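# Fetch bottle LB from fridge bin, shut the door

## Task

Check the two bottles in the refrigerator's bin for the letters LB. Lift the LB one out and set it upright on the bench, leave the other one upright inside the refrigerator, then close the refrigerator door. If neither bottle is marked LB, remove nothing, close the door, and press the CALL key on the operator panel until it latches down. A wrong call cannot be taken back.

## Robot and tools

Robot: two UR12e-type arms, left_arm and right_arm, each with a Robotiq 140 gripper. Each arm sits on its own carriage on one shared floor track. left_rail always carries left_arm and is the +y one; right_rail carries right_arm. These names do not match image sides. The left gripper's fingers can fold when pushed near the palm or pressed tip-first on a surface. Grip with the outer quarter of its pads. The right gripper's fingers are rigid.

Scene frame: fixed to the table, with the table top at z = 0 and +z up. +x is the direction the arms face and +y is to their left. The track runs along y at x = 0, with y = 0 at its centre. The table edge is at x = 0.17 m. Each arm base is at x = 0, y = its carriage position_m, z = 0.04 m. Positions are in metres and velocities in m/s and rad/s. Gripper axes: the fingers point along +z, close along y, and a camera block juts about 10 cm toward +x. end_effector_position is the point between the pads when closed. Reported poses can be off by a few centimetres.

Row format, used by execute_actions and move: one flat list of 18 numbers, each in [-1, 1], for both arms together. First come left_arm's six joint values (shoulder pan, shoulder lift, elbow, wrist 1, wrist 2, wrist 3). Then its gripper position, force_limit and speed. The same nine values follow for right_arm. The joint values are offsets, not poses. They count from the Joint targets held when the call starts, not from the previous row. 1.0 means 1.481 rad for pan and lift and 2.222 rad for the other four joints. Sending zeros holds an arm and re-takes its targets. Sending the same offset again in a new call moves the arm further. Gripper position is absolute: +1 is open (140 mm), about -0.8 is where the pads meet, and -1 closes until blocked. force_limit runs from -1 (gentle, about 14 N) to +1 (about 58 N). A fast close grips harder. speed runs from -1 (about 30 mm/s) to +1 (about 250 mm/s). To leave a gripper unchanged, resend its last three values, because 0 counts as a command.

execute_actions: actions is a list holding one action. The action can contain rows (up to 15, one control step of 1/30 s each), steps (1 to 450, default 15), until, and carriage commands. A carriage command looks like left_rail or right_rail with position_m (left -0.8 to 1.5 m, right -1.5 to 0.8 m, an absolute spot on the track), speed_m_s (0.01 to 1), acceleration_factor (0.1 to 1), or stop: true. until stops the action on rail conditions, for example {"right_rail": {"position_status": ["!=", "moving"]}} or {"all": {"status": "ended"}}. Compare numbers using =, !=, <, <=, > or >=. cameras picks which images come back; an empty actions list returns all of them. After a drive, let the carriage arrive before aiming a gripper at a point. A drive carries the arm in its current posture. Keep the carriages about 0.78 m apart.

move: target is one 18-number row or a list of up to 15 rows. Every row's offsets count from the same starting Joint targets. speed is the top joint speed in rad/s (0.01 to 3.14, default 0.5). blend is a corner-rounding radius in rad. stop_force (4 to 120 N) ends an arm's path when it meets contact; use it with a low speed for touches. zero re-zeroes the force sensor first. blocking=false returns early; after that, use wait or stop before sending rows. The joints move together and the path does not avoid obstacles. The arms are stiff, so a target just past a firm surface can trigger a fault.

Other tools: wait(seconds 0 to 10) holds the last commands. stop brakes a running move. zoom_image(camera, region [x0, y0, x1, y1], at most 504 px per side) enlarges part of a recent image; use it to read the bottle lettering. zero_wrist_force(arm) re-zeroes the sensor. read_manual gives licence texts. finished_scene ends the scene for good.

Result lines: Joint positions and velocities come in one block per arm: the rail in m, then six joints in rad. Joint targets shows the commanded angles. Tool commands shows the gripper commands. object_status: 0 moving, 1 blocked while opening, 2 blocked while closing (a grip), 3 reached the requested position or pads met. After closing, look for 2. position_measured is in counts: 3 is open, 230 is pads together. Wrist force and torque are in the gripper's own axes. position_status values: done, moving, contact_stop, time_out, stopped_with_arm, stopped_for_other_arm, stopped_for_other_carriage. position_answer is taken or not_taken. move adds a line such as done, off_target, held or fault. You may also see "joint command not followed", meaning the clearance check blocked steps, and "joint sent to its limit". MOTOR HOT warns that an overheat stop is coming.

Cameras: cam_high, cam_bench_left, cam_bench_mid, cam_bench_right, cam_left_wrist, cam_right_wrist, each 672x504.

Avoid: dropping the bottle or letting anything leave the table, including onto the track or the strip beside it. Avoid hard impacts on the fridge or door, and any contact between the two arms. Avoid pushing past a surface: about 150 N or a joint torque limit (wrist 47.5 N m, elbow 132 N m) stops that arm for 10 s. Do not hold a load at full stretch for long. Do not press CALL unless neither bottle shows LB.

Each tool is called after "Request:" as name(argument=value, ...), one argument or row to a line, values as JSON.

## Session

Request:
execute_actions(
  actions=[],
)

Scene clock: 0.00 s.
left_arm: end_effector_position=(+0.3563, +1.4026, +0.5790) position_measured=3 object_status=3 end_effector_quat_wxyz=(+0.000, +0.000, +1.000, +0.000) | right_arm: end_effector_position=(+0.3563, -1.3054, +0.5790) position_measured=3 object_status=3 end_effector_quat_wxyz=(+0.000, +0.000, +1.000, +0.000)
Joint positions: left_arm=[1.324 -0.281 -2.157 1.821 -1.235 -1.571 -0.28] | right_arm=[-1.384 -0.281 -2.157 1.821 -1.235 -1.571 -0.28]
Joint velocities: within noise
Joint torques (N m): no reading
Wrist force (N): no reading
Wrist torque (N m): no reading
Wrist force, peak (N): no reading
Joint targets: left_arm=[1.324 -0.281 -2.157 1.821 -1.235 -1.571 -0.280] | right_arm=[-1.384 -0.281 -2.157 1.821 -1.235 -1.571 -0.280]
Tool commands: left_gripper/position=+1.0 left_gripper/force_limit=+1.0 left_gripper/speed=+1.0 right_gripper/position=+1.0 right_gripper/force_limit=+1.0 right_gripper/speed=+1.0
left_rail: position_m=1.324 position_status=done
right_rail: position_m=-1.384 position_status=done

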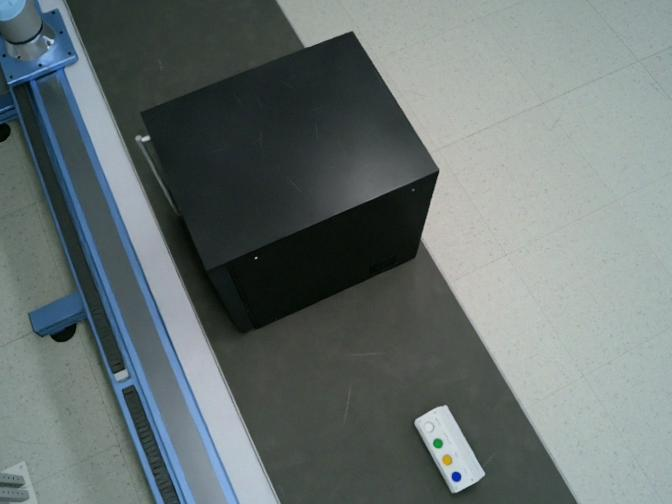

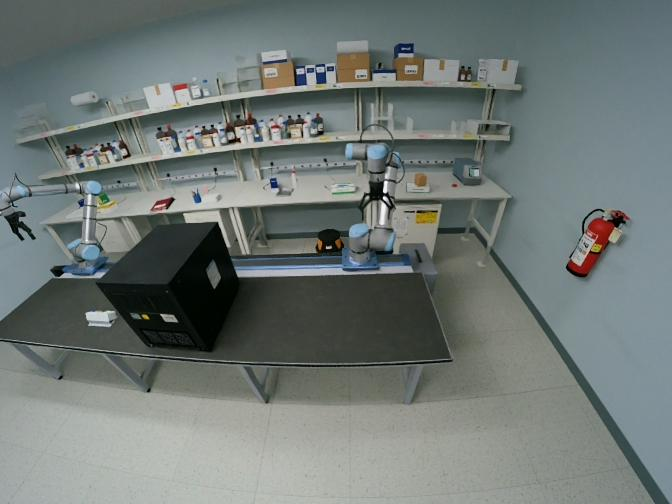

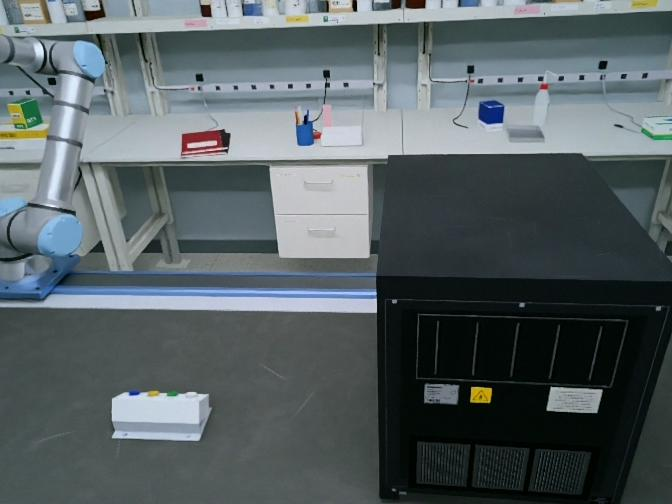

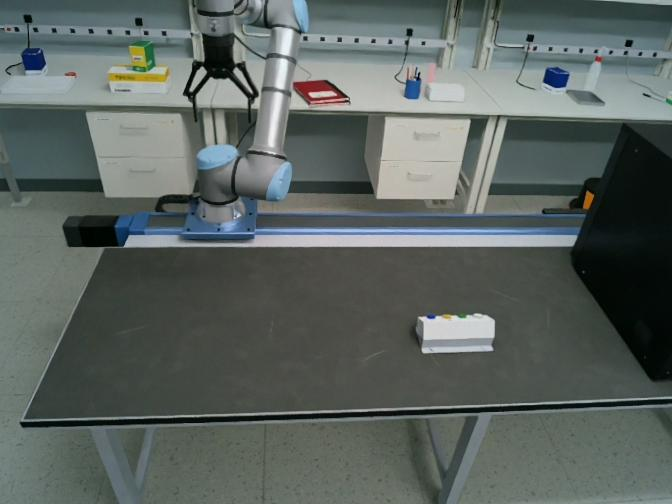

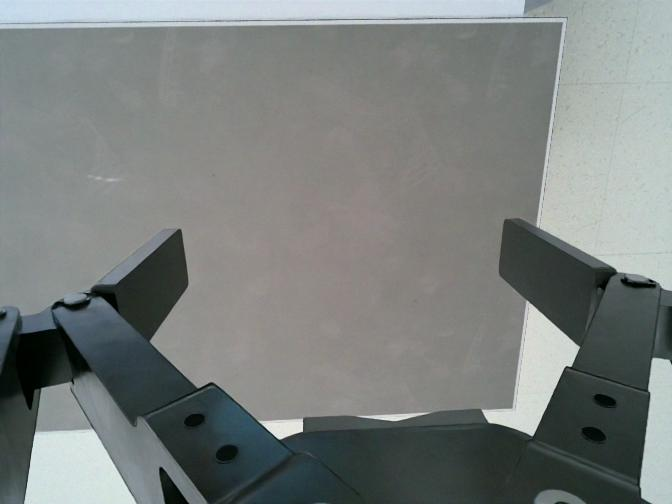

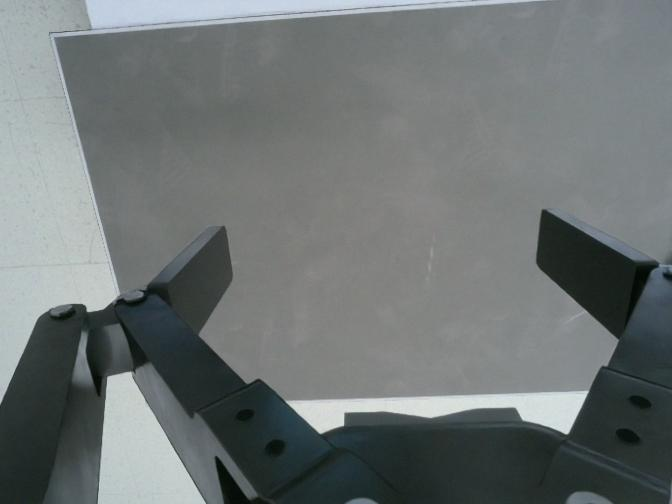

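Request:
execute_actions(
  actions=[
    {"left_rail":{"position_m":0.9},"steps":1},
  ],
)

Request:
move(
  target=[-1,0,0,0,0,0,1,1,1,0,0,0,0,0,0,1,1,1],
  speed=1.2,
)

Scene clock: 6.17 s.
left_arm: end_effector_position=(+0.3563, +0.9786, +0.5790) position_measured=3 object_status=3 end_effector_quat_wxyz=(+0.000, +0.000, +1.000, +0.000) | right_arm: end_effector_position=(+0.3563, -1.3054, +0.5790) position_measured=3 object_status=3 end_effector_quat_wxyz=(+0.000, +0.000, +1.000, +0.000)
Joint positions: left_arm=[0.9 -0.281 -2.157 1.821 -1.235 -1.571 -0.281] | right_arm=[-1.384 -0.281 -2.157 1.821 -1.235 -1.571 -0.281]
Joint torques (N m): left_arm=[-1.62 0.71 -52.13 -4.21 0.34 -0.1] | right_arm=[0.68 1.31 -49.5 -4.86 0.08 0.45]
Wrist force (N): left_arm=[0.2 -0.4 -0.3] | right_arm=[-0.4 -1.0 0.0]
Wrist torque (N m): left_arm=[-0.11 -0.04 0.00] | right_arm=[-0.22 0.07 0.00]
Wrist force, peak (N): left_arm=[0.0 -1.4 0.0] | right_arm=[-0.9 -1.0 0.0]
Joint targets: left_arm=[0.900 -0.281 -2.157 1.821 -1.235 -1.571 -0.280] | right_arm=[-1.384 -0.281 -2.157 1.821 -1.235 -1.571 -0.280]
Tool commands: left_gripper/position=+1.0 left_gripper/force_limit=+1.0 left_gripper/speed=+1.0 right_gripper/position=+1.0 right_gripper/force_limit=+1.0 right_gripper/speed=+1.0
left_rail: position_m=0.900 position_status=done
right_rail: position_m=-1.384 position_status=done

Scene clock: 8.23 s.
left_arm: end_effector_position=(+0.1102, +0.5521, +0.5790) position_measured=3 object_status=3 end_effector_quat_wxyz=(+0.000, +0.675, +0.738, +0.000) | right_arm: end_effector_position=(+0.3563, -1.3054, +0.5790) position_measured=3 object_status=3 end_effector_quat_wxyz=(+0.000, +0.000, +1.000, +0.000)
Joint positions: left_arm=[0.9 -1.762 -2.157 1.821 -1.235 -1.571 -0.281] | right_arm=[-1.384 -0.281 -2.157 1.821 -1.235 -1.571 -0.281]
Joint torques (N m): left_arm=[-9.59 0.41 -52.1 -3.9 0.26 -0.08] | right_arm=[-2.18 -0.2 -50.01 -5.02 0.01 0.19]
Wrist force (N): left_arm=[-0.1 0.0 -0.6] | right_arm=[-0.2 -0.4 -0.1]
Wrist torque (N m): left_arm=[-0.03 0.07 -0.02] | right_arm=[-0.09 0.05 0.00]
Wrist force, peak (N): left_arm=[-0.9 -3.0 -0.7] | right_arm=[0.1 -1.2 0.2]
Joint targets: left_arm=[0.900 -1.762 -2.157 1.821 -1.235 -1.571 -0.280] | right_arm=[-1.384 -0.281 -2.157 1.821 -1.235 -1.571 -0.280]
left_rail: position_m=0.900 position_status=done
right_rail: position_m=-1.384 position_status=done
move: done

Request:
move(
  target=[
    [-0.578,0.1,0,0,0,0.126,1,1,1,0,0,0,0,0,0,1,1,1],
    [-0.578,0.8285,-0.230,0.385,0.236,0.126,1,1,1,0,0,0,0,0,0,1,1,1],
  ],
  speed=1.0,
  blend=[0.2,0],
  cameras=["cam_left_wrist"],
)

Scene clock: 11.30 s.
left_arm: end_effector_position=(-0.3493, +0.3004, +0.3800) position_measured=3 object_status=3 end_effector_quat_wxyz=(+0.000, +0.707, +0.000, +0.707) | right_arm: end_effector_position=(+0.3563, -1.3054, +0.5790) position_measured=3 object_status=3 end_effector_quat_wxyz=(+0.000, +0.000, +1.000, +0.000)
Joint positions: left_arm=[0.9 -2.618 -0.93 1.31 -0.38 -1.047 -0.001] | right_arm=[-1.384 -0.281 -2.157 1.821 -1.235 -1.571 -0.281]
Joint torques (N m): left_arm=[-3.73 -83.28 -55.63 5.41 2.4 3.95] | right_arm=[-2.74 1.48 -50.35 -4.79 0.05 0.48]
Wrist force (N): left_arm=[0.0 0.8 0.8] | right_arm=[0.2 -0.4 -0.3]
Wrist torque (N m): left_arm=[0.05 -0.18 0.26] | right_arm=[-0.08 -0.05 0.00]
Wrist force, peak (N): left_arm=[-3.8 1.9 -0.7] | right_arm=[-0.7 -0.9 -0.3]
Joint targets: left_arm=[0.900 -2.618 -0.930 1.310 -0.380 -1.046 -0.001] | right_arm=[-1.384 -0.281 -2.157 1.821 -1.235 -1.571 -0.280]
left_rail: position_m=0.900 position_status=done
right_rail: position_m=-1.384 position_status=done
move: done
camera_calibration:
cam_left_wrist: T_world_to_cam=[[-0.052407, -0.998488, -0.0166182, 0.294812], [-0.338589, 0.0334217, -0.940341, 0.225502], [0.939474, -0.0436538, -0.339828, 0.655316], [0, 0, 0, 1]] pos_world=[-0.52385, 0.315436, 0.439642]
Images, in order (width x height): cam_left_wrist 672x504.

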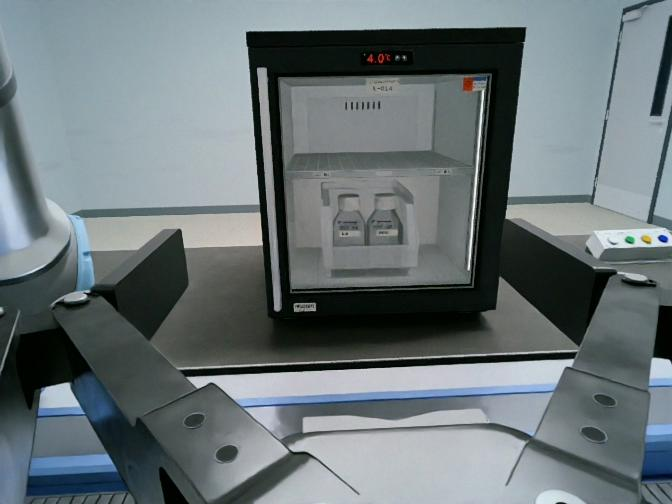

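Glass door. Excellent.

Request:
zoom_image(
  camera="cam_left_wrist",
  region=[315, 170, 425, 290],
)

Request:
zoom_image(
  camera="cam_left_wrist",
  region=[325, 215, 410, 250],
)

Request:
zoom_image(
  camera="cam_left_wrist",
  region=[240, 20, 530, 325],
)

Scaled by 4.200 from the camera's 672x504 image, which has a finer 960x720 frame.

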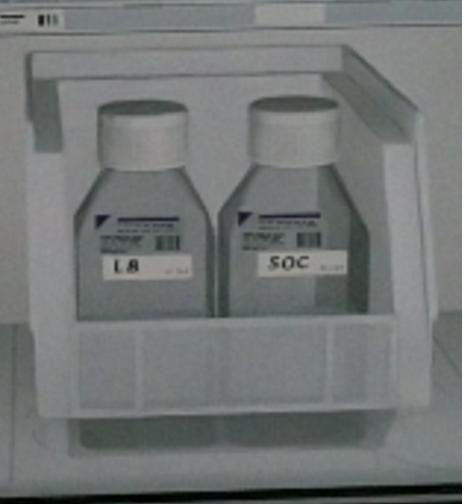

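Scaled by 5.929 from the camera's 672x504 image, which has a finer 960x720 frame.

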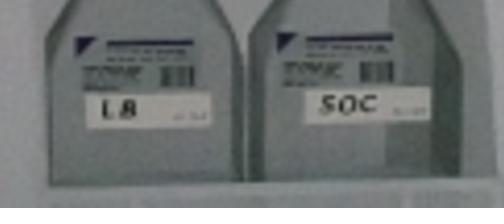

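Scaled by 1.652 from the camera's 672x504 image, which has a finer 960x720 frame.

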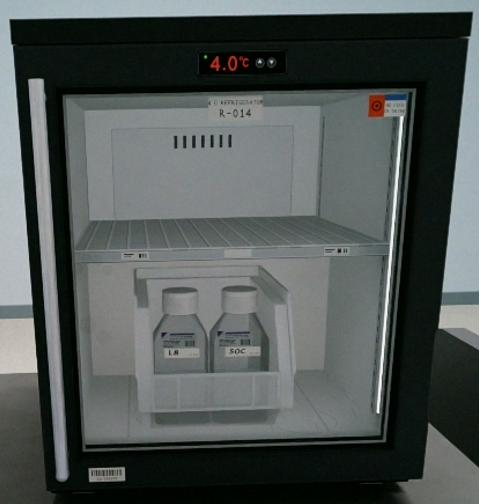

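Request:
move(
  target=[0.1926,-0.2949,0.3752,-0.1786,0.1283,0.0004,1,1,1,0,0,0,0,0,0,1,1,1],
  speed=0.8,
  cameras=["cam_left_wrist","cam_high"],
)

Scene clock: 16.47 s.
left_arm: end_effector_position=(+0.0994, +0.3948, +0.3002) position_measured=3 object_status=3 end_effector_quat_wxyz=(+0.000, +0.707, -0.001, +0.707) | right_arm: end_effector_position=(+0.3563, -1.3054, +0.5790) position_measured=3 object_status=3 end_effector_quat_wxyz=(+0.000, +0.000, +1.000, +0.000)
Joint positions: left_arm=[0.9 -2.333 -1.366 2.143 -0.776 -0.761 0] | right_arm=[-1.384 -0.281 -2.157 1.821 -1.235 -1.571 -0.281]
Joint torques (N m): left_arm=[8.37 -67.48 -21.1 -0.43 2.87 4] | right_arm=[-1.05 1.84 -50.51 -4.58 0.01 0.4]
Wrist force (N): left_arm=[0.4 1.2 0.0] | right_arm=[0.2 -0.6 0.3]
Wrist torque (N m): left_arm=[0.08 -0.18 0.26] | right_arm=[-0.15 -0.04 -0.01]
Wrist force, peak (N): left_arm=[-0.5 -0.8 3.8] | right_arm=[-0.6 -1.0 0.6]
Joint targets: left_arm=[0.900 -2.333 -1.366 2.144 -0.776 -0.761 0.000] | right_arm=[-1.384 -0.281 -2.157 1.821 -1.235 -1.571 -0.280]
left_rail: position_m=0.900 position_status=done
right_rail: position_m=-1.384 position_status=done
move: done
camera_calibration:
cam_left_wrist: T_world_to_cam=[[-0.0522738, -0.998474, -0.017825, 0.411592], [-0.338431, 0.0345056, -0.940358, 0.298778], [0.939538, -0.0431236, -0.339719, 0.210616], [0, 0, 0, 1]] pos_world=[-0.0752501, 0.409736, 0.359846]
Images, in order (width x height): cam_high 672x504, cam_left_wrist 672x504.

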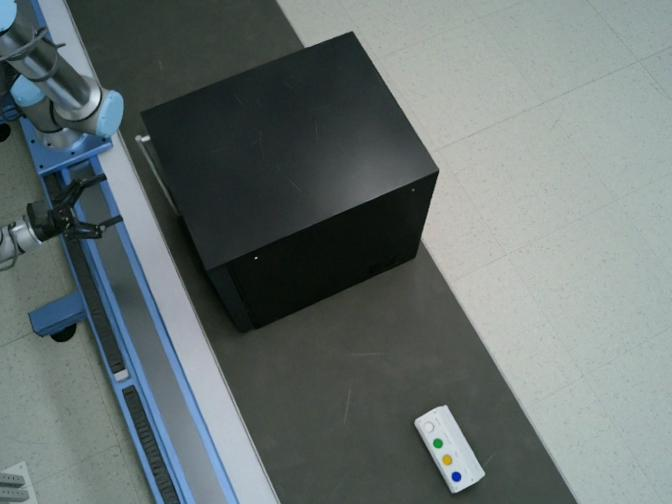

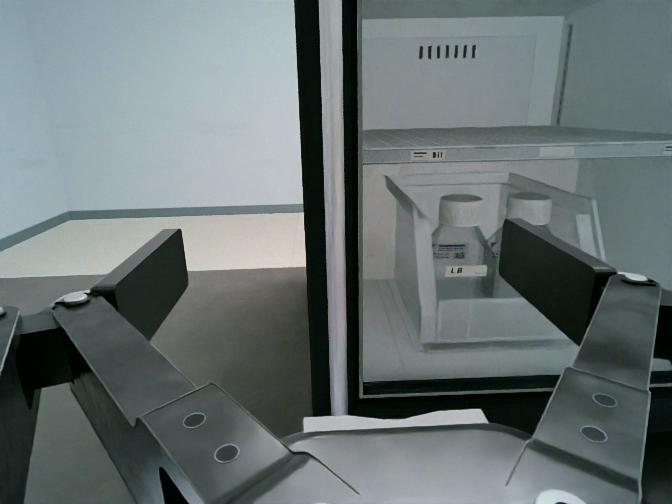

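Request:
move(
  target=[0.1402,-0.0430,0.0354,-0.0077,0.0929,0,1,1,1,0,0,0,0,0,0,1,1,1],
  speed=0.3,
  stop_force=15,
  cameras=["cam_left_wrist","cam_high"],
)

Scene clock: 18.97 s.
left_arm: end_effector_position=(+0.2321, +0.3940, +0.3004) position_measured=3 object_status=3 end_effector_quat_wxyz=(+0.000, +0.707, +0.001, +0.707) | right_arm: end_effector_position=(+0.3563, -1.3054, +0.5790) position_measured=3 object_status=3 end_effector_quat_wxyz=(+0.000, +0.000, +1.000, +0.000)
Joint positions: left_arm=[0.9 -2.125 -1.43 2.222 -0.794 -0.555 0] | right_arm=[-1.384 -0.281 -2.157 1.821 -1.235 -1.571 -0.281]
Joint torques (N m): left_arm=[10.24 -56.96 -22.42 -1.18 2.69 3.76] | right_arm=[-0.51 1.56 -51.31 -4.6 0.2 0.42]
Wrist force (N): left_arm=[-0.1 0.9 0.6] | right_arm=[-0.1 -0.3 -0.2]
Wrist torque (N m): left_arm=[0.02 -0.11 0.27] | right_arm=[-0.08 0.02 0.00]
Wrist force, peak (N): left_arm=[0.4 0.8 2.3] | right_arm=[-0.8 -1.0 0.3]
Joint targets: left_arm=[0.900 -2.125 -1.430 2.222 -0.794 -0.555 0.000] | right_arm=[-1.384 -0.281 -2.157 1.821 -1.235 -1.571 -0.280]
left_rail: position_m=0.900 position_status=done
right_rail: position_m=-1.384 position_status=done
move: done
camera_calibration:
cam_left_wrist: T_world_to_cam=[[-0.0509715, -0.998572, -0.0159916, 0.416942], [-0.339657, 0.032391, -0.939992, 0.344929], [0.939167, -0.0424811, -0.340823, 0.0861021], [0, 0, 0, 1]] pos_world=[0.0575456, 0.408832, 0.360244]
Images, in order (width x height): cam_high 672x504, cam_left_wrist 672x504.

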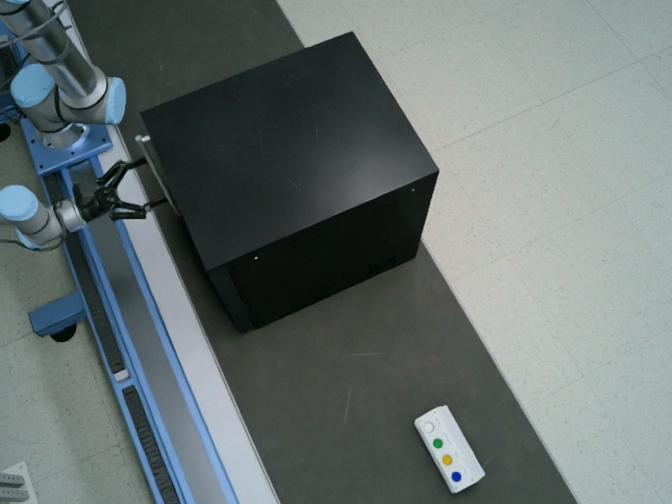

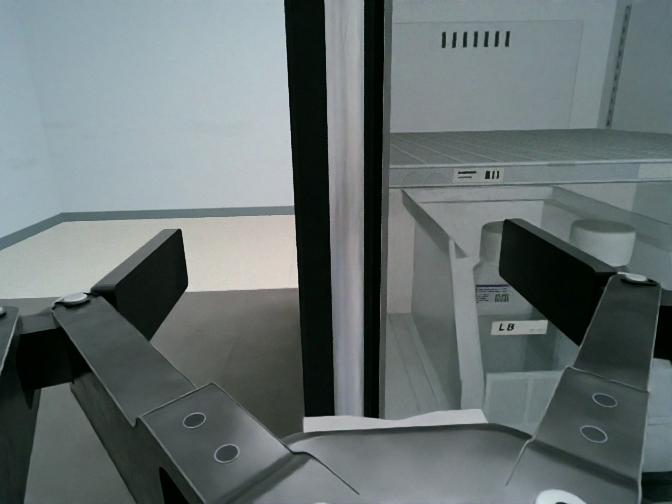

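Request:
move(
  target=[0,0,0,0,0,0,-1,-1,-1,0,0,0,0,0,0,1,1,1],
  cameras=["cam_left_wrist"],
)

Scene clock: 38.57 s.
left_arm: end_effector_position=(+0.2321, +0.3939, +0.3004) position_measured=208 object_status=0 end_effector_quat_wxyz=(+0.000, +0.707, +0.000, +0.707) | right_arm: end_effector_position=(+0.3563, -1.3054, +0.5790) position_measured=3 object_status=3 end_effector_quat_wxyz=(+0.000, +0.000, +1.000, +0.000)
Joint positions: left_arm=[0.9 -2.125 -1.43 2.222 -0.794 -0.555 0] | right_arm=[-1.384 -0.281 -2.157 1.821 -1.235 -1.571 -0.281]
Joint torques (N m): left_arm=[10.22 -57.18 -23.09 2.97 -11.87 3.36] | right_arm=[-1.26 1.58 -52.31 -5.11 -0.04 0.92]
Wrist force (N): left_arm=[-1.1 28.5 4.3] | right_arm=[-0.1 -0.9 0.1]
Wrist torque (N m): left_arm=[-0.26 -0.22 0.23] | right_arm=[-0.21 0.01 0.00]
Wrist force, peak (N): left_arm=[-1.1 28.8 4.1] | right_arm=[-0.2 -1.4 -0.3]
Joint targets: left_arm=[0.900 -2.125 -1.430 2.222 -0.794 -0.555 0.000] | right_arm=[-1.384 -0.281 -2.157 1.821 -1.235 -1.571 -0.280]
left_rail: position_m=0.900 position_status=done
right_rail: position_m=-1.384 position_status=done
move: done
camera_calibration:
cam_left_wrist: T_world_to_cam=[[-0.0512554, -0.998559, -0.0158914, 0.416918], [-0.339737, 0.0323974, -0.939962, 0.344921], [0.939123, -0.0427792, -0.340908, 0.0862564], [0, 0, 0, 1]] pos_world=[0.0575463, 0.408833, 0.360244]
Images, in order (width x height): cam_left_wrist 672x504.

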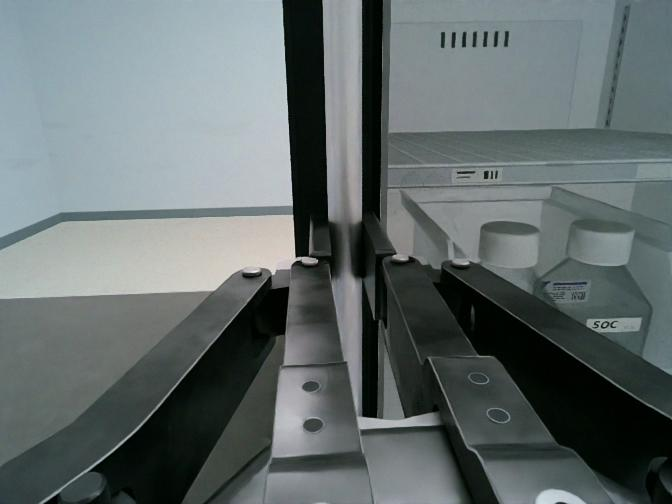

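Request:
execute_actions(
  actions=[
    {"left_rail":{"position_m":0.898,"speed_m_s":0.05},"steps":45},
  ],
)

Scene clock: 40.47 s.
left_arm: end_effector_position=(+0.2321, +0.3921, +0.3004) position_measured=208 object_status=2 end_effector_quat_wxyz=(+0.000, +0.707, +0.001, +0.707) | right_arm: end_effector_position=(+0.3563, -1.3054, +0.5790) position_measured=3 object_status=3 end_effector_quat_wxyz=(+0.000, +0.000, +1.000, +0.000)
Joint positions: left_arm=[0.898 -2.125 -1.43 2.222 -0.794 -0.555 0] | right_arm=[-1.384 -0.281 -2.157 1.821 -1.235 -1.571 -0.281]
Joint torques (N m): left_arm=[4.15 -49.76 -51.85 -3.86 13.16 3.67] | right_arm=[-2.61 2.26 -51.83 -4.64 -0.34 1.15]
Wrist force (N): left_arm=[5.6 -28.0 -12.8] | right_arm=[-0.1 -0.8 0.2]
Wrist torque (N m): left_arm=[0.51 -0.18 0.25] | right_arm=[-0.19 0.02 0.00]
Wrist force, peak (N): left_arm=[5.9 -28.2 -13.0] | right_arm=[-0.3 -1.1 0.0]
Joint targets: left_arm=[0.898 -2.125 -1.430 2.222 -0.794 -0.555 0.000] | right_arm=[-1.384 -0.281 -2.157 1.821 -1.235 -1.571 -0.280]
Tool commands: left_gripper/position=-1.0 left_gripper/force_limit=-1.0 left_gripper/speed=-1.0 right_gripper/position=+1.0 right_gripper/force_limit=+1.0 right_gripper/speed=+1.0
left_rail: position_m=0.898 speed_m_s=0.05 position_status=done
right_rail: position_m=-1.384 position_status=done

Request:
execute_actions(
  actions=[
    {"left_rail":{"position_m":0.899,"speed_m_s":0.05},"rows":[[0,0,0,0,0,0,-0.98,0,-1,0,0,0,0,0,0,1,1,1]],"steps":45},
  ],
)

Scene clock: 42.93 s.
left_arm: end_effector_position=(+0.2321, +0.3930, +0.3004) position_measured=210 object_status=2 end_effector_quat_wxyz=(+0.000, +0.707, +0.001, +0.707) | right_arm: end_effector_position=(+0.3563, -1.3054, +0.5790) position_measured=3 object_status=3 end_effector_quat_wxyz=(+0.000, +0.000, +1.000, +0.000)
Joint positions: left_arm=[0.899 -2.125 -1.43 2.222 -0.794 -0.555 0] | right_arm=[-1.384 -0.281 -2.157 1.821 -1.235 -1.571 -0.281]
Joint torques (N m): left_arm=[-2.95 -37.02 -22 4.76 -2.5 3.35] | right_arm=[-2.83 1.87 -52.03 -4.76 0.03 0.86]
Wrist force (N): left_arm=[2.4 0.5 -1.8] | right_arm=[-0.3 -0.9 0.1]
Wrist torque (N m): left_arm=[-0.22 -0.25 0.23] | right_arm=[-0.20 0.05 0.00]
Wrist force, peak (N): left_arm=[6.7 -33.1 -14.6] | right_arm=[-0.3 -1.2 -0.1]
Joint targets: left_arm=[0.899 -2.125 -1.430 2.222 -0.794 -0.555 0.000] | right_arm=[-1.384 -0.281 -2.157 1.821 -1.235 -1.571 -0.280]
left_rail: position_m=0.899 speed_m_s=0.05 position_status=done
right_rail: position_m=-1.384 position_status=done

Request:
move(
  target=[
    [-0.0139,0.0448,-0.0374,0.0085,-0.0482,0,-0.98,0,-1,0,0,0,0,0,0,1,1,1],
    [-0.0201,0.0910,-0.0788,0.0191,-0.0915,0,-0.98,0,-1,0,0,0,0,0,0,1,1,1],
  ],
  speed=0.08,
  blend=[0.01,0],
  stop_force=60,
  cameras=["cam_left_wrist","cam_high"],
)

Scene clock: 47.73 s.
left_arm: end_effector_position=(+0.1588, +0.3748, +0.3003) position_measured=210 object_status=2 end_effector_quat_wxyz=(-0.062, +0.704, +0.061, +0.705) | right_arm: end_effector_position=(+0.3563, -1.3054, +0.5790) position_measured=3 object_status=3 end_effector_quat_wxyz=(+0.000, +0.000, +1.000, +0.000)
Joint positions: left_arm=[0.899 -2.155 -1.296 2.047 -0.751 -0.758 0] | right_arm=[-1.384 -0.281 -2.157 1.821 -1.235 -1.571 -0.281]
Joint torques (N m): left_arm=[-12.54 -56.64 -51.26 -6.11 31.57 3.33] | right_arm=[-1.42 0.89 -53.19 -4.79 -0.3 0.94]
Wrist force (N): left_arm=[15.4 -80.8 -6.3] | right_arm=[0.1 -0.6 0.2]
Wrist torque (N m): left_arm=[0.66 -0.02 0.18] | right_arm=[-0.13 -0.03 0.00]
Wrist force, peak (N): left_arm=[15.4 -80.8 -6.3] | right_arm=[-0.6 -1.1 0.2]
Joint targets: left_arm=[0.899 -2.155 -1.296 2.048 -0.751 -0.758 0.000] | right_arm=[-1.384 -0.281 -2.157 1.821 -1.235 -1.571 -0.280]
left_rail: position_m=0.899 speed_m_s=0.05 position_status=done
right_rail: position_m=-1.384 position_status=done
move: contact (left_arm)
camera_calibration:
cam_left_wrist: T_world_to_cam=[[0.121733, -0.992403, -0.0177931, 0.364804], [-0.339288, -0.0247586, -0.940357, 0.342038], [0.932773, 0.120509, -0.339724, 0.0936548], [0, 0, 0, 1]] pos_world=[-0.0157178, 0.359215, 0.359945]
Images, in order (width x height): cam_high 672x504, cam_left_wrist 672x504.

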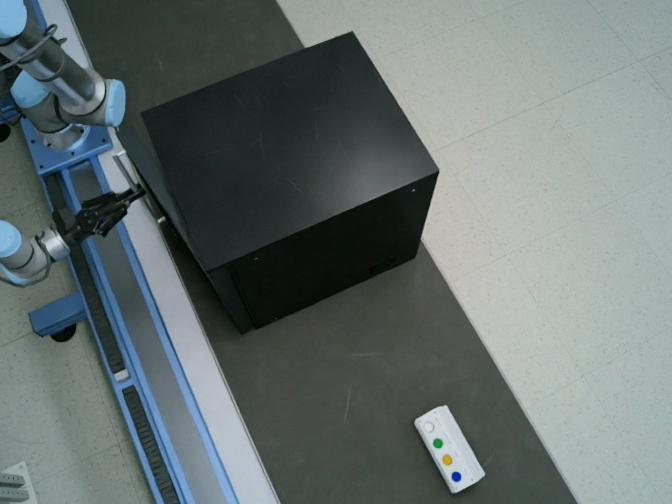

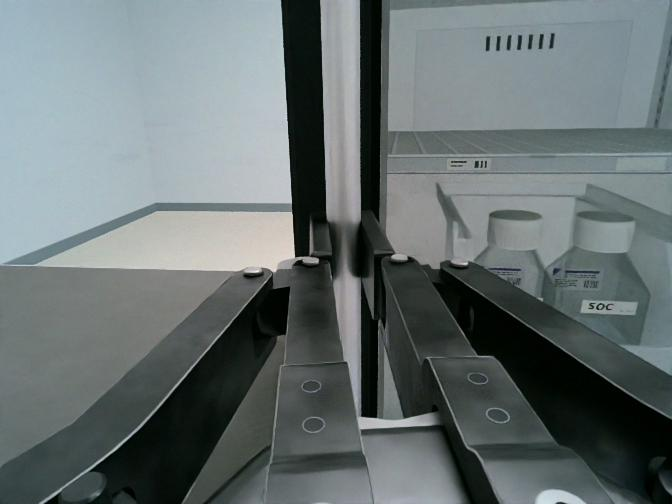

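Request:
execute_actions(
  actions=[
    {"left_rail":{"position_m":0.902,"speed_m_s":0.05},"steps":30},
  ],
)

Scene clock: 50.03 s.
left_arm: end_effector_position=(+0.1588, +0.3777, +0.3003) position_measured=210 object_status=2 end_effector_quat_wxyz=(-0.062, +0.704, +0.061, +0.705) | right_arm: end_effector_position=(+0.3563, -1.3054, +0.5790) position_measured=3 object_status=3 end_effector_quat_wxyz=(+0.000, +0.000, +1.000, +0.000)
Joint positions: left_arm=[0.902 -2.155 -1.296 2.047 -0.751 -0.758 0] | right_arm=[-1.384 -0.281 -2.157 1.821 -1.235 -1.571 -0.281]
Joint torques (N m): left_arm=[2.07 -61.37 -19.08 7.74 -11.93 3.37] | right_arm=[-0.22 3.94 -52.41 -4.91 -0.11 1.24]
Wrist force (N): left_arm=[-0.6 23.9 2.8] | right_arm=[-0.6 -0.7 -0.1]
Wrist torque (N m): left_arm=[-0.81 -0.32 0.14] | right_arm=[-0.15 0.13 0.00]
Wrist force, peak (N): left_arm=[15.1 -81.2 -6.0] | right_arm=[-1.1 -0.9 -0.6]
Joint targets: left_arm=[0.902 -2.155 -1.296 2.048 -0.751 -0.758 0.000] | right_arm=[-1.384 -0.281 -2.157 1.821 -1.235 -1.571 -0.280]
Tool commands: left_gripper/position=-0.98 left_gripper/force_limit=+0.0 left_gripper/speed=-1.0 right_gripper/position=+1.0 right_gripper/force_limit=+1.0 right_gripper/speed=+1.0
left_rail: position_m=0.902 speed_m_s=0.05 position_status=done
right_rail: position_m=-1.384 position_status=done

Request:
execute_actions(
  actions=[
    {"left_rail":{"position_m":0.901,"speed_m_s":0.05},"steps":15},
  ],
)

Request:
move(
  target=[
    [0.0018,0.0912,-0.0901,0.0289,-0.0777,0,-0.98,0,-1,0,0,0,0,0,0,1,1,1],
    [0.0181,0.1843,-0.1904,0.0671,-0.1454,0,-0.98,0,-1,0,0,0,0,0,0,1,1,1],
  ],
  speed=0.12,
  blend=[0.02,0],
  stop_force=70,
)

Scene clock: 51.10 s.
left_arm: end_effector_position=(+0.1589, +0.3769, +0.3003) position_measured=210 object_status=2 end_effector_quat_wxyz=(-0.062, +0.704, +0.061, +0.705) | right_arm: end_effector_position=(+0.3563, -1.3054, +0.5790) position_measured=3 object_status=3 end_effector_quat_wxyz=(+0.000, +0.000, +1.000, +0.000)
Joint positions: left_arm=[0.901 -2.155 -1.296 2.048 -0.751 -0.758 0] | right_arm=[-1.384 -0.281 -2.157 1.821 -1.235 -1.571 -0.281]
Joint torques (N m): left_arm=[2.86 -62.52 -36.73 1.18 5.86 3.17] | right_arm=[-1.94 1.22 -53.41 -4.78 -0.23 1.43]
Wrist force (N): left_arm=[1.9 -9.6 -0.3] | right_arm=[-0.3 -0.5 0.1]
Wrist torque (N m): left_arm=[-0.34 -0.32 0.11] | right_arm=[-0.11 0.06 0.00]
Wrist force, peak (N): left_arm=[-0.5 24.5 2.7] | right_arm=[-0.5 -1.2 0.2]
Joint targets: left_arm=[0.901 -2.155 -1.296 2.048 -0.751 -0.758 0.000] | right_arm=[-1.384 -0.281 -2.157 1.821 -1.235 -1.571 -0.280]
Tool commands: left_gripper/position=-0.98 left_gripper/force_limit=+0.0 left_gripper/speed=-1.0 right_gripper/position=+1.0 right_gripper/force_limit=+1.0 right_gripper/speed=+1.0
left_rail: position_m=0.901 speed_m_s=0.05 position_status=done
right_rail: position_m=-1.384 position_status=done

Scene clock: 55.67 s.
left_arm: end_effector_position=(+0.0248, +0.3083, +0.3001) position_measured=210 object_status=2 end_effector_quat_wxyz=(-0.183, +0.683, +0.183, +0.683) | right_arm: end_effector_position=(+0.3563, -1.3054, +0.5790) position_measured=3 object_status=3 end_effector_quat_wxyz=(+0.000, +0.000, +1.000, +0.000)
Joint positions: left_arm=[0.901 -2.128 -1.023 1.625 -0.602 -1.081 0] | right_arm=[-1.384 -0.281 -2.157 1.821 -1.235 -1.571 -0.281]
Joint torques (N m): left_arm=[17.88 -58.65 -53.38 -2.35 10.48 4.07] | right_arm=[-3.39 0.88 -53.85 -4.43 -0.23 1.37]
Wrist force (N): left_arm=[22.5 -36.6 -2.1] | right_arm=[-0.5 -0.2 -0.1]
Wrist torque (N m): left_arm=[0.05 0.15 0.06] | right_arm=[-0.05 0.12 0.00]
Wrist force, peak (N): left_arm=[-24.4 -87.0 -6.2] | right_arm=[-0.4 -1.3 -0.2]
Joint targets: left_arm=[0.901 -2.128 -1.023 1.625 -0.602 -1.081 0.000] | right_arm=[-1.384 -0.281 -2.157 1.821 -1.235 -1.571 -0.280]
left_rail: position_m=0.901 speed_m_s=0.05 position_status=done
right_rail: position_m=-1.384 position_status=done
move: done

Request:
move(
  target=[0,0,0,0,0,0,0.2,0,-0.4,0,0,0,0,0,0,1,1,1],
)

Request:
move(
  target=[-0.0427,0.0911,-0.1049,0.0441,-0.0284,0,0.2,0,-0.4,0,0,0,0,0,0,1,1,1],
  speed=0.3,
  cameras=["cam_left_wrist","cam_high"],
)

Scene clock: 57.60 s.
left_arm: end_effector_position=(+0.0248, +0.3083, +0.3001) position_measured=104 object_status=0 end_effector_quat_wxyz=(-0.183, +0.683, +0.183, +0.683) | right_arm: end_effector_position=(+0.3563, -1.3054, +0.5790) position_measured=3 object_status=3 end_effector_quat_wxyz=(+0.000, +0.000, +1.000, +0.000)
Joint positions: left_arm=[0.901 -2.128 -1.023 1.624 -0.602 -1.081 0] | right_arm=[-1.384 -0.281 -2.157 1.821 -1.235 -1.571 -0.281]
Joint torques (N m): left_arm=[-7.82 -94.76 -36.88 5.72 -2.74 3.6] | right_arm=[-3.21 2.21 -53.16 -4.6 -0.22 1.32]
Wrist force (N): left_arm=[3.5 -5.9 3.2] | right_arm=[-0.3 -0.3 -0.3]
Wrist torque (N m): left_arm=[-1.52 -0.92 0.25] | right_arm=[-0.08 0.06 0.00]
Wrist force, peak (N): left_arm=[22.9 -36.7 -1.8] | right_arm=[-0.2 -1.2 0.3]
Joint targets: left_arm=[0.901 -2.128 -1.023 1.625 -0.602 -1.081 0.000] | right_arm=[-1.384 -0.281 -2.157 1.821 -1.235 -1.571 -0.280]
left_rail: position_m=0.901 speed_m_s=0.05 position_status=done
right_rail: position_m=-1.384 position_status=done
move: done

Scene clock: 58.97 s.
left_arm: end_effector_position=(-0.0791, +0.2481, +0.3001) position_measured=104 object_status=3 end_effector_quat_wxyz=(-0.183, +0.683, +0.183, +0.683) | right_arm: end_effector_position=(+0.3563, -1.3054, +0.5790) position_measured=3 object_status=3 end_effector_quat_wxyz=(+0.000, +0.000, +1.000, +0.000)
Joint positions: left_arm=[0.901 -2.191 -0.888 1.392 -0.504 -1.144 0] | right_arm=[-1.384 -0.281 -2.157 1.821 -1.235 -1.571 -0.281]
Joint torques (N m): left_arm=[-11.21 -84.7 -52.79 6.51 -3.02 3.68] | right_arm=[-3.11 0.88 -53.28 -4.77 -0.2 1]
Wrist force (N): left_arm=[3.9 -5.6 3.1] | right_arm=[-0.2 -0.4 0.1]
Wrist torque (N m): left_arm=[-1.40 -1.07 0.33] | right_arm=[-0.10 0.03 0.00]
Wrist force, peak (N): left_arm=[4.0 -6.0 5.1] | right_arm=[-0.7 -0.9 -0.5]
Joint targets: left_arm=[0.901 -2.191 -0.888 1.391 -0.504 -1.144 0.000] | right_arm=[-1.384 -0.281 -2.157 1.821 -1.235 -1.571 -0.280]
left_rail: position_m=0.901 speed_m_s=0.05 position_status=done
right_rail: position_m=-1.384 position_status=done
move: done
camera_calibration:
cam_left_wrist: T_world_to_cam=[[0.454433, -0.890618, -0.017021, 0.268836], [-0.310614, -0.140523, -0.940092, 0.288843], [0.834871, 0.432496, -0.340497, 0.245908], [0, 0, 0, 1]] pos_world=[-0.237751, 0.173665, 0.359846]
Images, in order (width x height): cam_high 672x504, cam_left_wrist 672x504.

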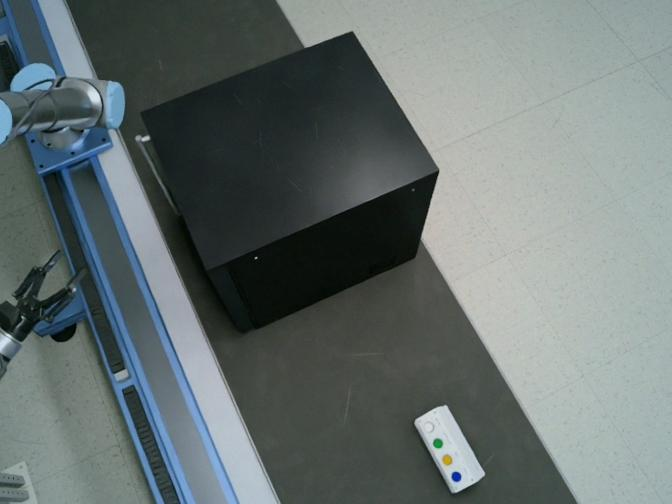

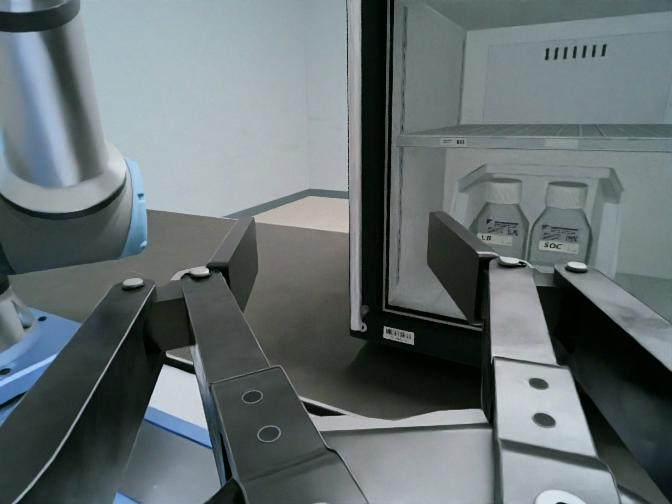

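Request:
execute_actions(
  actions=[
    {"left_rail":{"position_m":1.4,"speed_m_s":0.6},"right_rail":{"position_m":-0.75,"speed_m_s":0.6},"steps":1},
  ],
)

Request:
move(
  target=[0,0,0,0,0,0,0.2,0,-0.4,0.945,0.3376,0,0,-0.6886,0.126,1,1,1],
  speed=1.0,
)

Request:
move(
  target=[
    [0,0,0,0,0,0,0.2,0,-0.4,0.3322,0,0,0,0,0,1,1,1],
    [0,0,0,0,0,0,0.2,0,-0.4,0.3322,0.8955,-0.6710,0.5562,0,0,1,1,1],
  ],
  speed=0.7,
  blend=[0.1,0],
  cameras=["cam_right_wrist","cam_high"],
)

Scene clock: 63.73 s.
left_arm: end_effector_position=(-0.0792, +0.7470, +0.3001) position_measured=104 object_status=3 end_effector_quat_wxyz=(-0.183, +0.683, +0.183, +0.683) | right_arm: end_effector_position=(+0.3563, -0.6714, +0.5790) position_measured=3 object_status=3 end_effector_quat_wxyz=(+0.000, +0.000, +1.000, +0.000)
Joint positions: left_arm=[1.4 -2.191 -0.888 1.391 -0.504 -1.144 0] | right_arm=[-0.75 -0.281 -2.157 1.821 -1.235 -1.571 -0.281]
Joint torques (N m): left_arm=[2.71 -99.95 -35.62 2.75 -0.76 3.74] | right_arm=[-1.23 -0.7 -53.06 -4.75 -0.59 1.18]
Wrist force (N): left_arm=[3.6 -5.7 3.3] | right_arm=[-0.2 -0.7 -0.1]
Wrist torque (N m): left_arm=[-1.44 -1.00 0.34] | right_arm=[-0.17 0.05 0.00]
Wrist force, peak (N): left_arm=[3.8 -6.8 3.9] | right_arm=[-0.6 -2.5 0.2]
Joint targets: left_arm=[1.400 -2.191 -0.888 1.391 -0.504 -1.144 0.000] | right_arm=[-0.750 -0.281 -2.157 1.821 -1.235 -1.571 -0.280]
Tool commands: left_gripper/position=+0.2 left_gripper/force_limit=+0.0 left_gripper/speed=-0.4 right_gripper/position=+1.0 right_gripper/force_limit=+1.0 right_gripper/speed=+1.0
left_rail: position_m=1.400 speed_m_s=0.60 position_status=done
right_rail: position_m=-0.750 speed_m_s=0.60 position_status=done

Scene clock: 65.63 s.
left_arm: end_effector_position=(-0.0792, +0.7470, +0.3001) position_measured=104 object_status=3 end_effector_quat_wxyz=(-0.183, +0.683, +0.183, +0.683) | right_arm: end_effector_position=(+0.4385, -0.5814, +0.5979) position_measured=3 object_status=3 end_effector_quat_wxyz=(-0.027, -0.365, +0.803, -0.470)
Joint positions: left_arm=[1.4 -2.191 -0.888 1.391 -0.504 -1.144 0] | right_arm=[-0.75 0.586 -1.845 1.821 -1.235 -2.517 -0.106]
Joint torques (N m): left_arm=[5.8 -106.23 -30.31 0.33 0.72 3.92] | right_arm=[-20.5 -40.82 -44.17 -4.06 2.02 -1.63]
Wrist force (N): left_arm=[4.1 -5.8 3.1] | right_arm=[1.3 -1.3 1.1]
Wrist torque (N m): left_arm=[-1.47 -1.12 0.34] | right_arm=[-0.64 -0.74 -0.05]
Wrist force, peak (N): left_arm=[4.4 -6.0 3.2] | right_arm=[5.6 -0.4 -15.4]
Joint targets: left_arm=[1.400 -2.191 -0.888 1.391 -0.504 -1.144 0.000] | right_arm=[-0.750 0.586 -1.845 1.821 -1.235 -2.517 -0.106]
left_rail: position_m=1.400 speed_m_s=0.60 position_status=done
right_rail: position_m=-0.750 speed_m_s=0.60 position_status=done
move: held (right_arm; a check stopped the path); limits=held; right_arm: the wrist 2 is farthest, 0.584 rad from its target
joint command not followed: on one or more control steps a check withheld the commanded joint targets of the right arm, and it was not sent them on those steps.
cause: the commanded joint targets, or the way to them, would bring two parts of the arm too close to each other (its gripper and another part of the arm, with joints 5 (wrist 1) to 7 (wrist 3) between them, 18 mm apart when it was first held).

Scene clock: 78.13 s.
left_arm: end_effector_position=(-0.0792, +0.7470, +0.3001) position_measured=104 object_status=3 end_effector_quat_wxyz=(-0.183, +0.683, +0.183, +0.683) | right_arm: end_effector_position=(+0.4812, -0.0703, +0.5868) position_measured=3 object_status=3 end_effector_quat_wxyz=(+0.220, +0.621, -0.503, +0.559)
Joint positions: left_arm=[1.4 -2.191 -0.888 1.391 -0.504 -1.144 0] | right_arm=[-0.75 1.078 -0.905 0.756 -0.349 -2.519 -0.11]
Joint torques (N m): left_arm=[8.9 -103.94 -32.17 0.16 2.44 3.5] | right_arm=[-2.56 -100.71 -43.48 -0.6 -0.89 0.61]
Wrist force (N): left_arm=[3.7 -6.0 3.6] | right_arm=[20.9 -8.4 -9.7]
Wrist torque (N m): left_arm=[-1.49 -1.02 0.34] | right_arm=[-1.89 -2.54 -1.99]
Wrist force, peak (N): left_arm=[4.2 -6.1 3.4] | right_arm=[187.4 -28.2 -31.9]
Joint targets: left_arm=[1.400 -2.191 -0.888 1.391 -0.504 -1.144 0.000] | right_arm=[-0.750 1.078 -0.905 0.756 -0.349 -2.519 -0.110]
Tool commands: left_gripper/position=+0.2 left_gripper/force_limit=+0.0 left_gripper/speed=-0.4 right_gripper/position=+1.0 right_gripper/force_limit=+1.0 right_gripper/speed=+1.0
FORCE FAULT: contact force on the right arm reached its limit, and that arm stopped for 10 seconds. The contact can be on any part of that arm, not only on its tool. That arm's remaining commands of this call were not run. That arm's target is now where it stood when the stop ended, not its last command. That arm accepts commands again.
left_rail: position_m=1.400 speed_m_s=0.60 position_status=done
right_rail: position_m=-0.750 speed_m_s=0.60 position_status=done
move: fault (right_arm); path passed 1 of 2 targets; limits=held; right_arm: the elbow is farthest, 0.426 rad from its target
joint command not followed: on one or more control steps a check withheld the commanded joint targets of the right arm, and it was not sent them on those steps.
cause: the commanded joint targets, or the way to them, would bring two parts of the arm too close to each other (its gripper and another part of the arm, with joints 5 (wrist 1) to 7 (wrist 3) between them, 6 mm apart when it was first held).
camera_calibration:
cam_right_wrist: T_world_to_cam=[[-0.849567, -0.409783, -0.332137, 0.596011], [-0.0149328, 0.648097, -0.761411, 0.506817], [0.52727, -0.64191, -0.556721, 0.212321], [0, 0, 0, 1]] pos_world=[0.401969, 0.0520593, 0.702057]
Images, in order (width x height): cam_high 672x504, cam_right_wrist 672x504.

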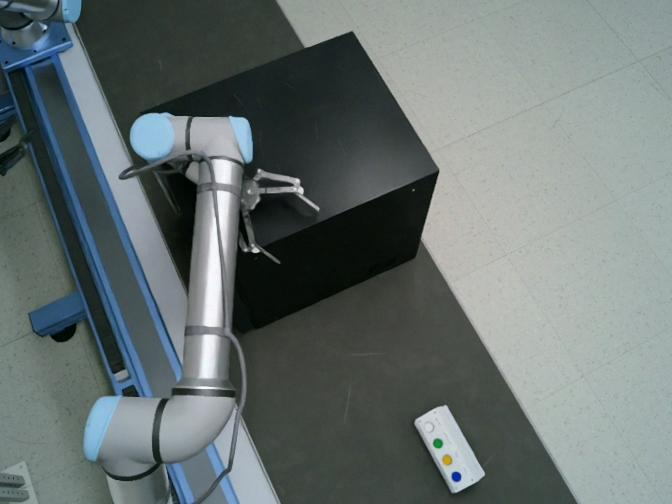

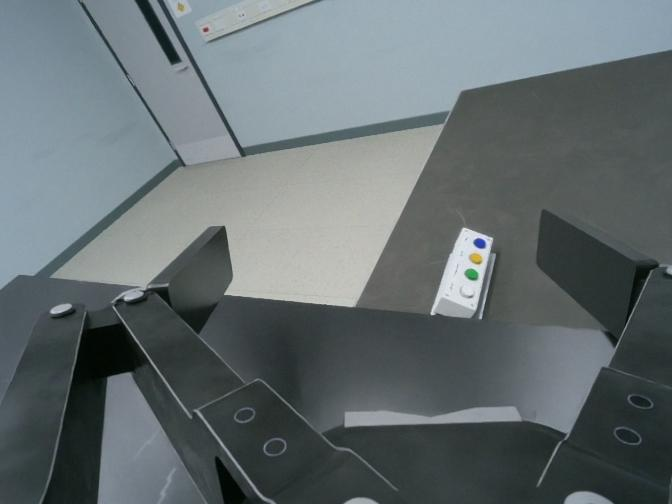

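Request:
move(
  target=[
    [0,0,0,0,0,0,0.2,0,-0.4,0,-0.135,0,0,0,0,1,1,1],
    [0,0,0,0,0,0,0.2,0,-0.4,0,-0.4727,0,0,0.4275,0.05,1,1,1],
  ],
  speed=0.6,
  blend=[0.1,0],
  cameras=["cam_high","cam_bench_mid"],
)

Scene clock: 82.90 s.
left_arm: end_effector_position=(-0.0792, +0.7470, +0.3001) position_measured=104 object_status=3 end_effector_quat_wxyz=(-0.183, +0.683, +0.183, +0.683) | right_arm: end_effector_position=(+0.0090, -0.3640, +0.9010) position_measured=3 object_status=3 end_effector_quat_wxyz=(-0.160, -0.504, +0.844, -0.095)
Joint positions: left_arm=[1.4 -2.191 -0.888 1.391 -0.504 -1.144 0] | right_arm=[-0.75 1.078 -1.605 0.756 -0.349 -1.569 0.001]
Joint torques (N m): left_arm=[6.01 -105.3 -30.99 0.46 2.52 3.73] | right_arm=[-3.24 -42.39 -32.36 -3.08 4.39 1.82]
Wrist force (N): left_arm=[3.5 -5.9 3.1] | right_arm=[5.3 -6.6 2.8]
Wrist torque (N m): left_arm=[-1.48 -0.98 0.33] | right_arm=[-1.50 -1.45 -0.32]
Wrist force, peak (N): left_arm=[4.0 -6.3 3.1] | right_arm=[20.9 -8.3 -9.9]
Joint targets: left_arm=[1.400 -2.191 -0.888 1.391 -0.504 -1.144 0.000] | right_arm=[-0.750 1.078 -1.605 0.756 -0.349 -1.569 0.001]
left_rail: position_m=1.400 speed_m_s=0.60 position_status=done
right_rail: position_m=-0.750 speed_m_s=0.60 position_status=done
move: done
Images, in order (width x height): cam_high 672x504, cam_bench_mid 672x504.

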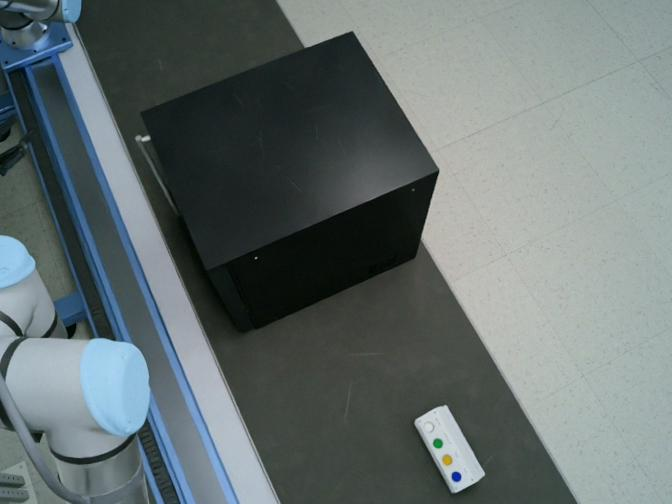

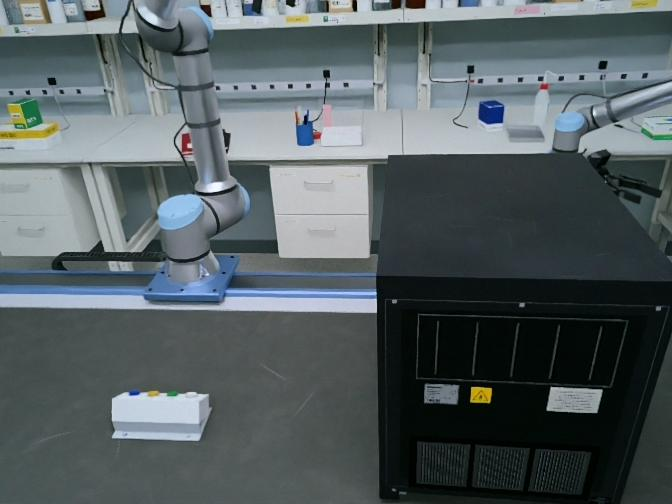

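Request:
move(
  target=[0,0,0,0,0,0,0.2,0,-0.4,-0.9791,-0.1317,-0.2052,-0.518,0.4361,0,1,1,1],
  speed=0.8,
  cameras=["cam_bench_mid"],
)

Scene clock: 85.93 s.
left_arm: end_effector_position=(-0.0792, +0.7470, +0.3001) position_measured=104 object_status=3 end_effector_quat_wxyz=(-0.183, +0.683, +0.183, +0.683) | right_arm: end_effector_position=(+0.2672, -0.3656, +1.4787) position_measured=3 object_status=3 end_effector_quat_wxyz=(+0.634, -0.176, +0.714, +0.240)
Joint positions: left_arm=[1.4 -2.191 -0.888 1.391 -0.504 -1.144 0] | right_arm=[-0.75 -0.372 -1.8 0.301 -1.499 -0.6 0.001]
Joint torques (N m): left_arm=[4.6 -105.27 -31.35 0.08 2.39 3.68] | right_arm=[-22.12 2.26 -12.82 -6.23 4.68 1.87]
Wrist force (N): left_arm=[3.8 -5.6 2.8] | right_arm=[3.7 -6.4 4.4]
Wrist torque (N m): left_arm=[-1.42 -1.04 0.34] | right_arm=[-1.14 -0.46 0.13]
Wrist force, peak (N): left_arm=[4.1 -6.2 3.1] | right_arm=[5.9 -6.4 3.3]
Joint targets: left_arm=[1.400 -2.191 -0.888 1.391 -0.504 -1.144 0.000] | right_arm=[-0.750 -0.372 -1.800 0.301 -1.500 -0.600 0.001]
left_rail: position_m=1.400 speed_m_s=0.60 position_status=done
right_rail: position_m=-0.750 speed_m_s=0.60 position_status=done
move: done
Images, in order (width x height): cam_bench_mid 672x504.

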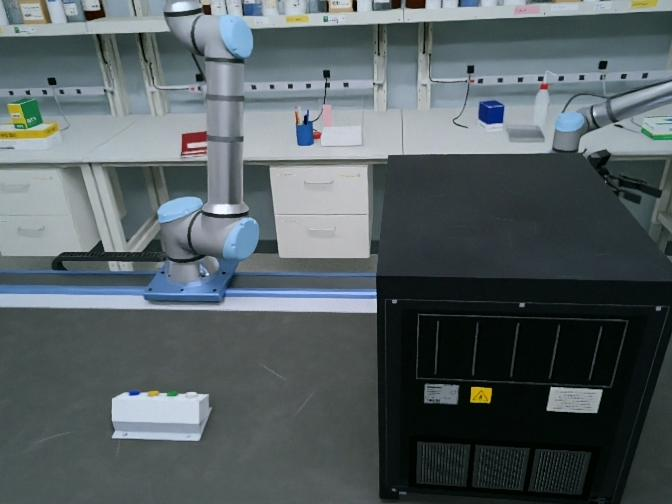

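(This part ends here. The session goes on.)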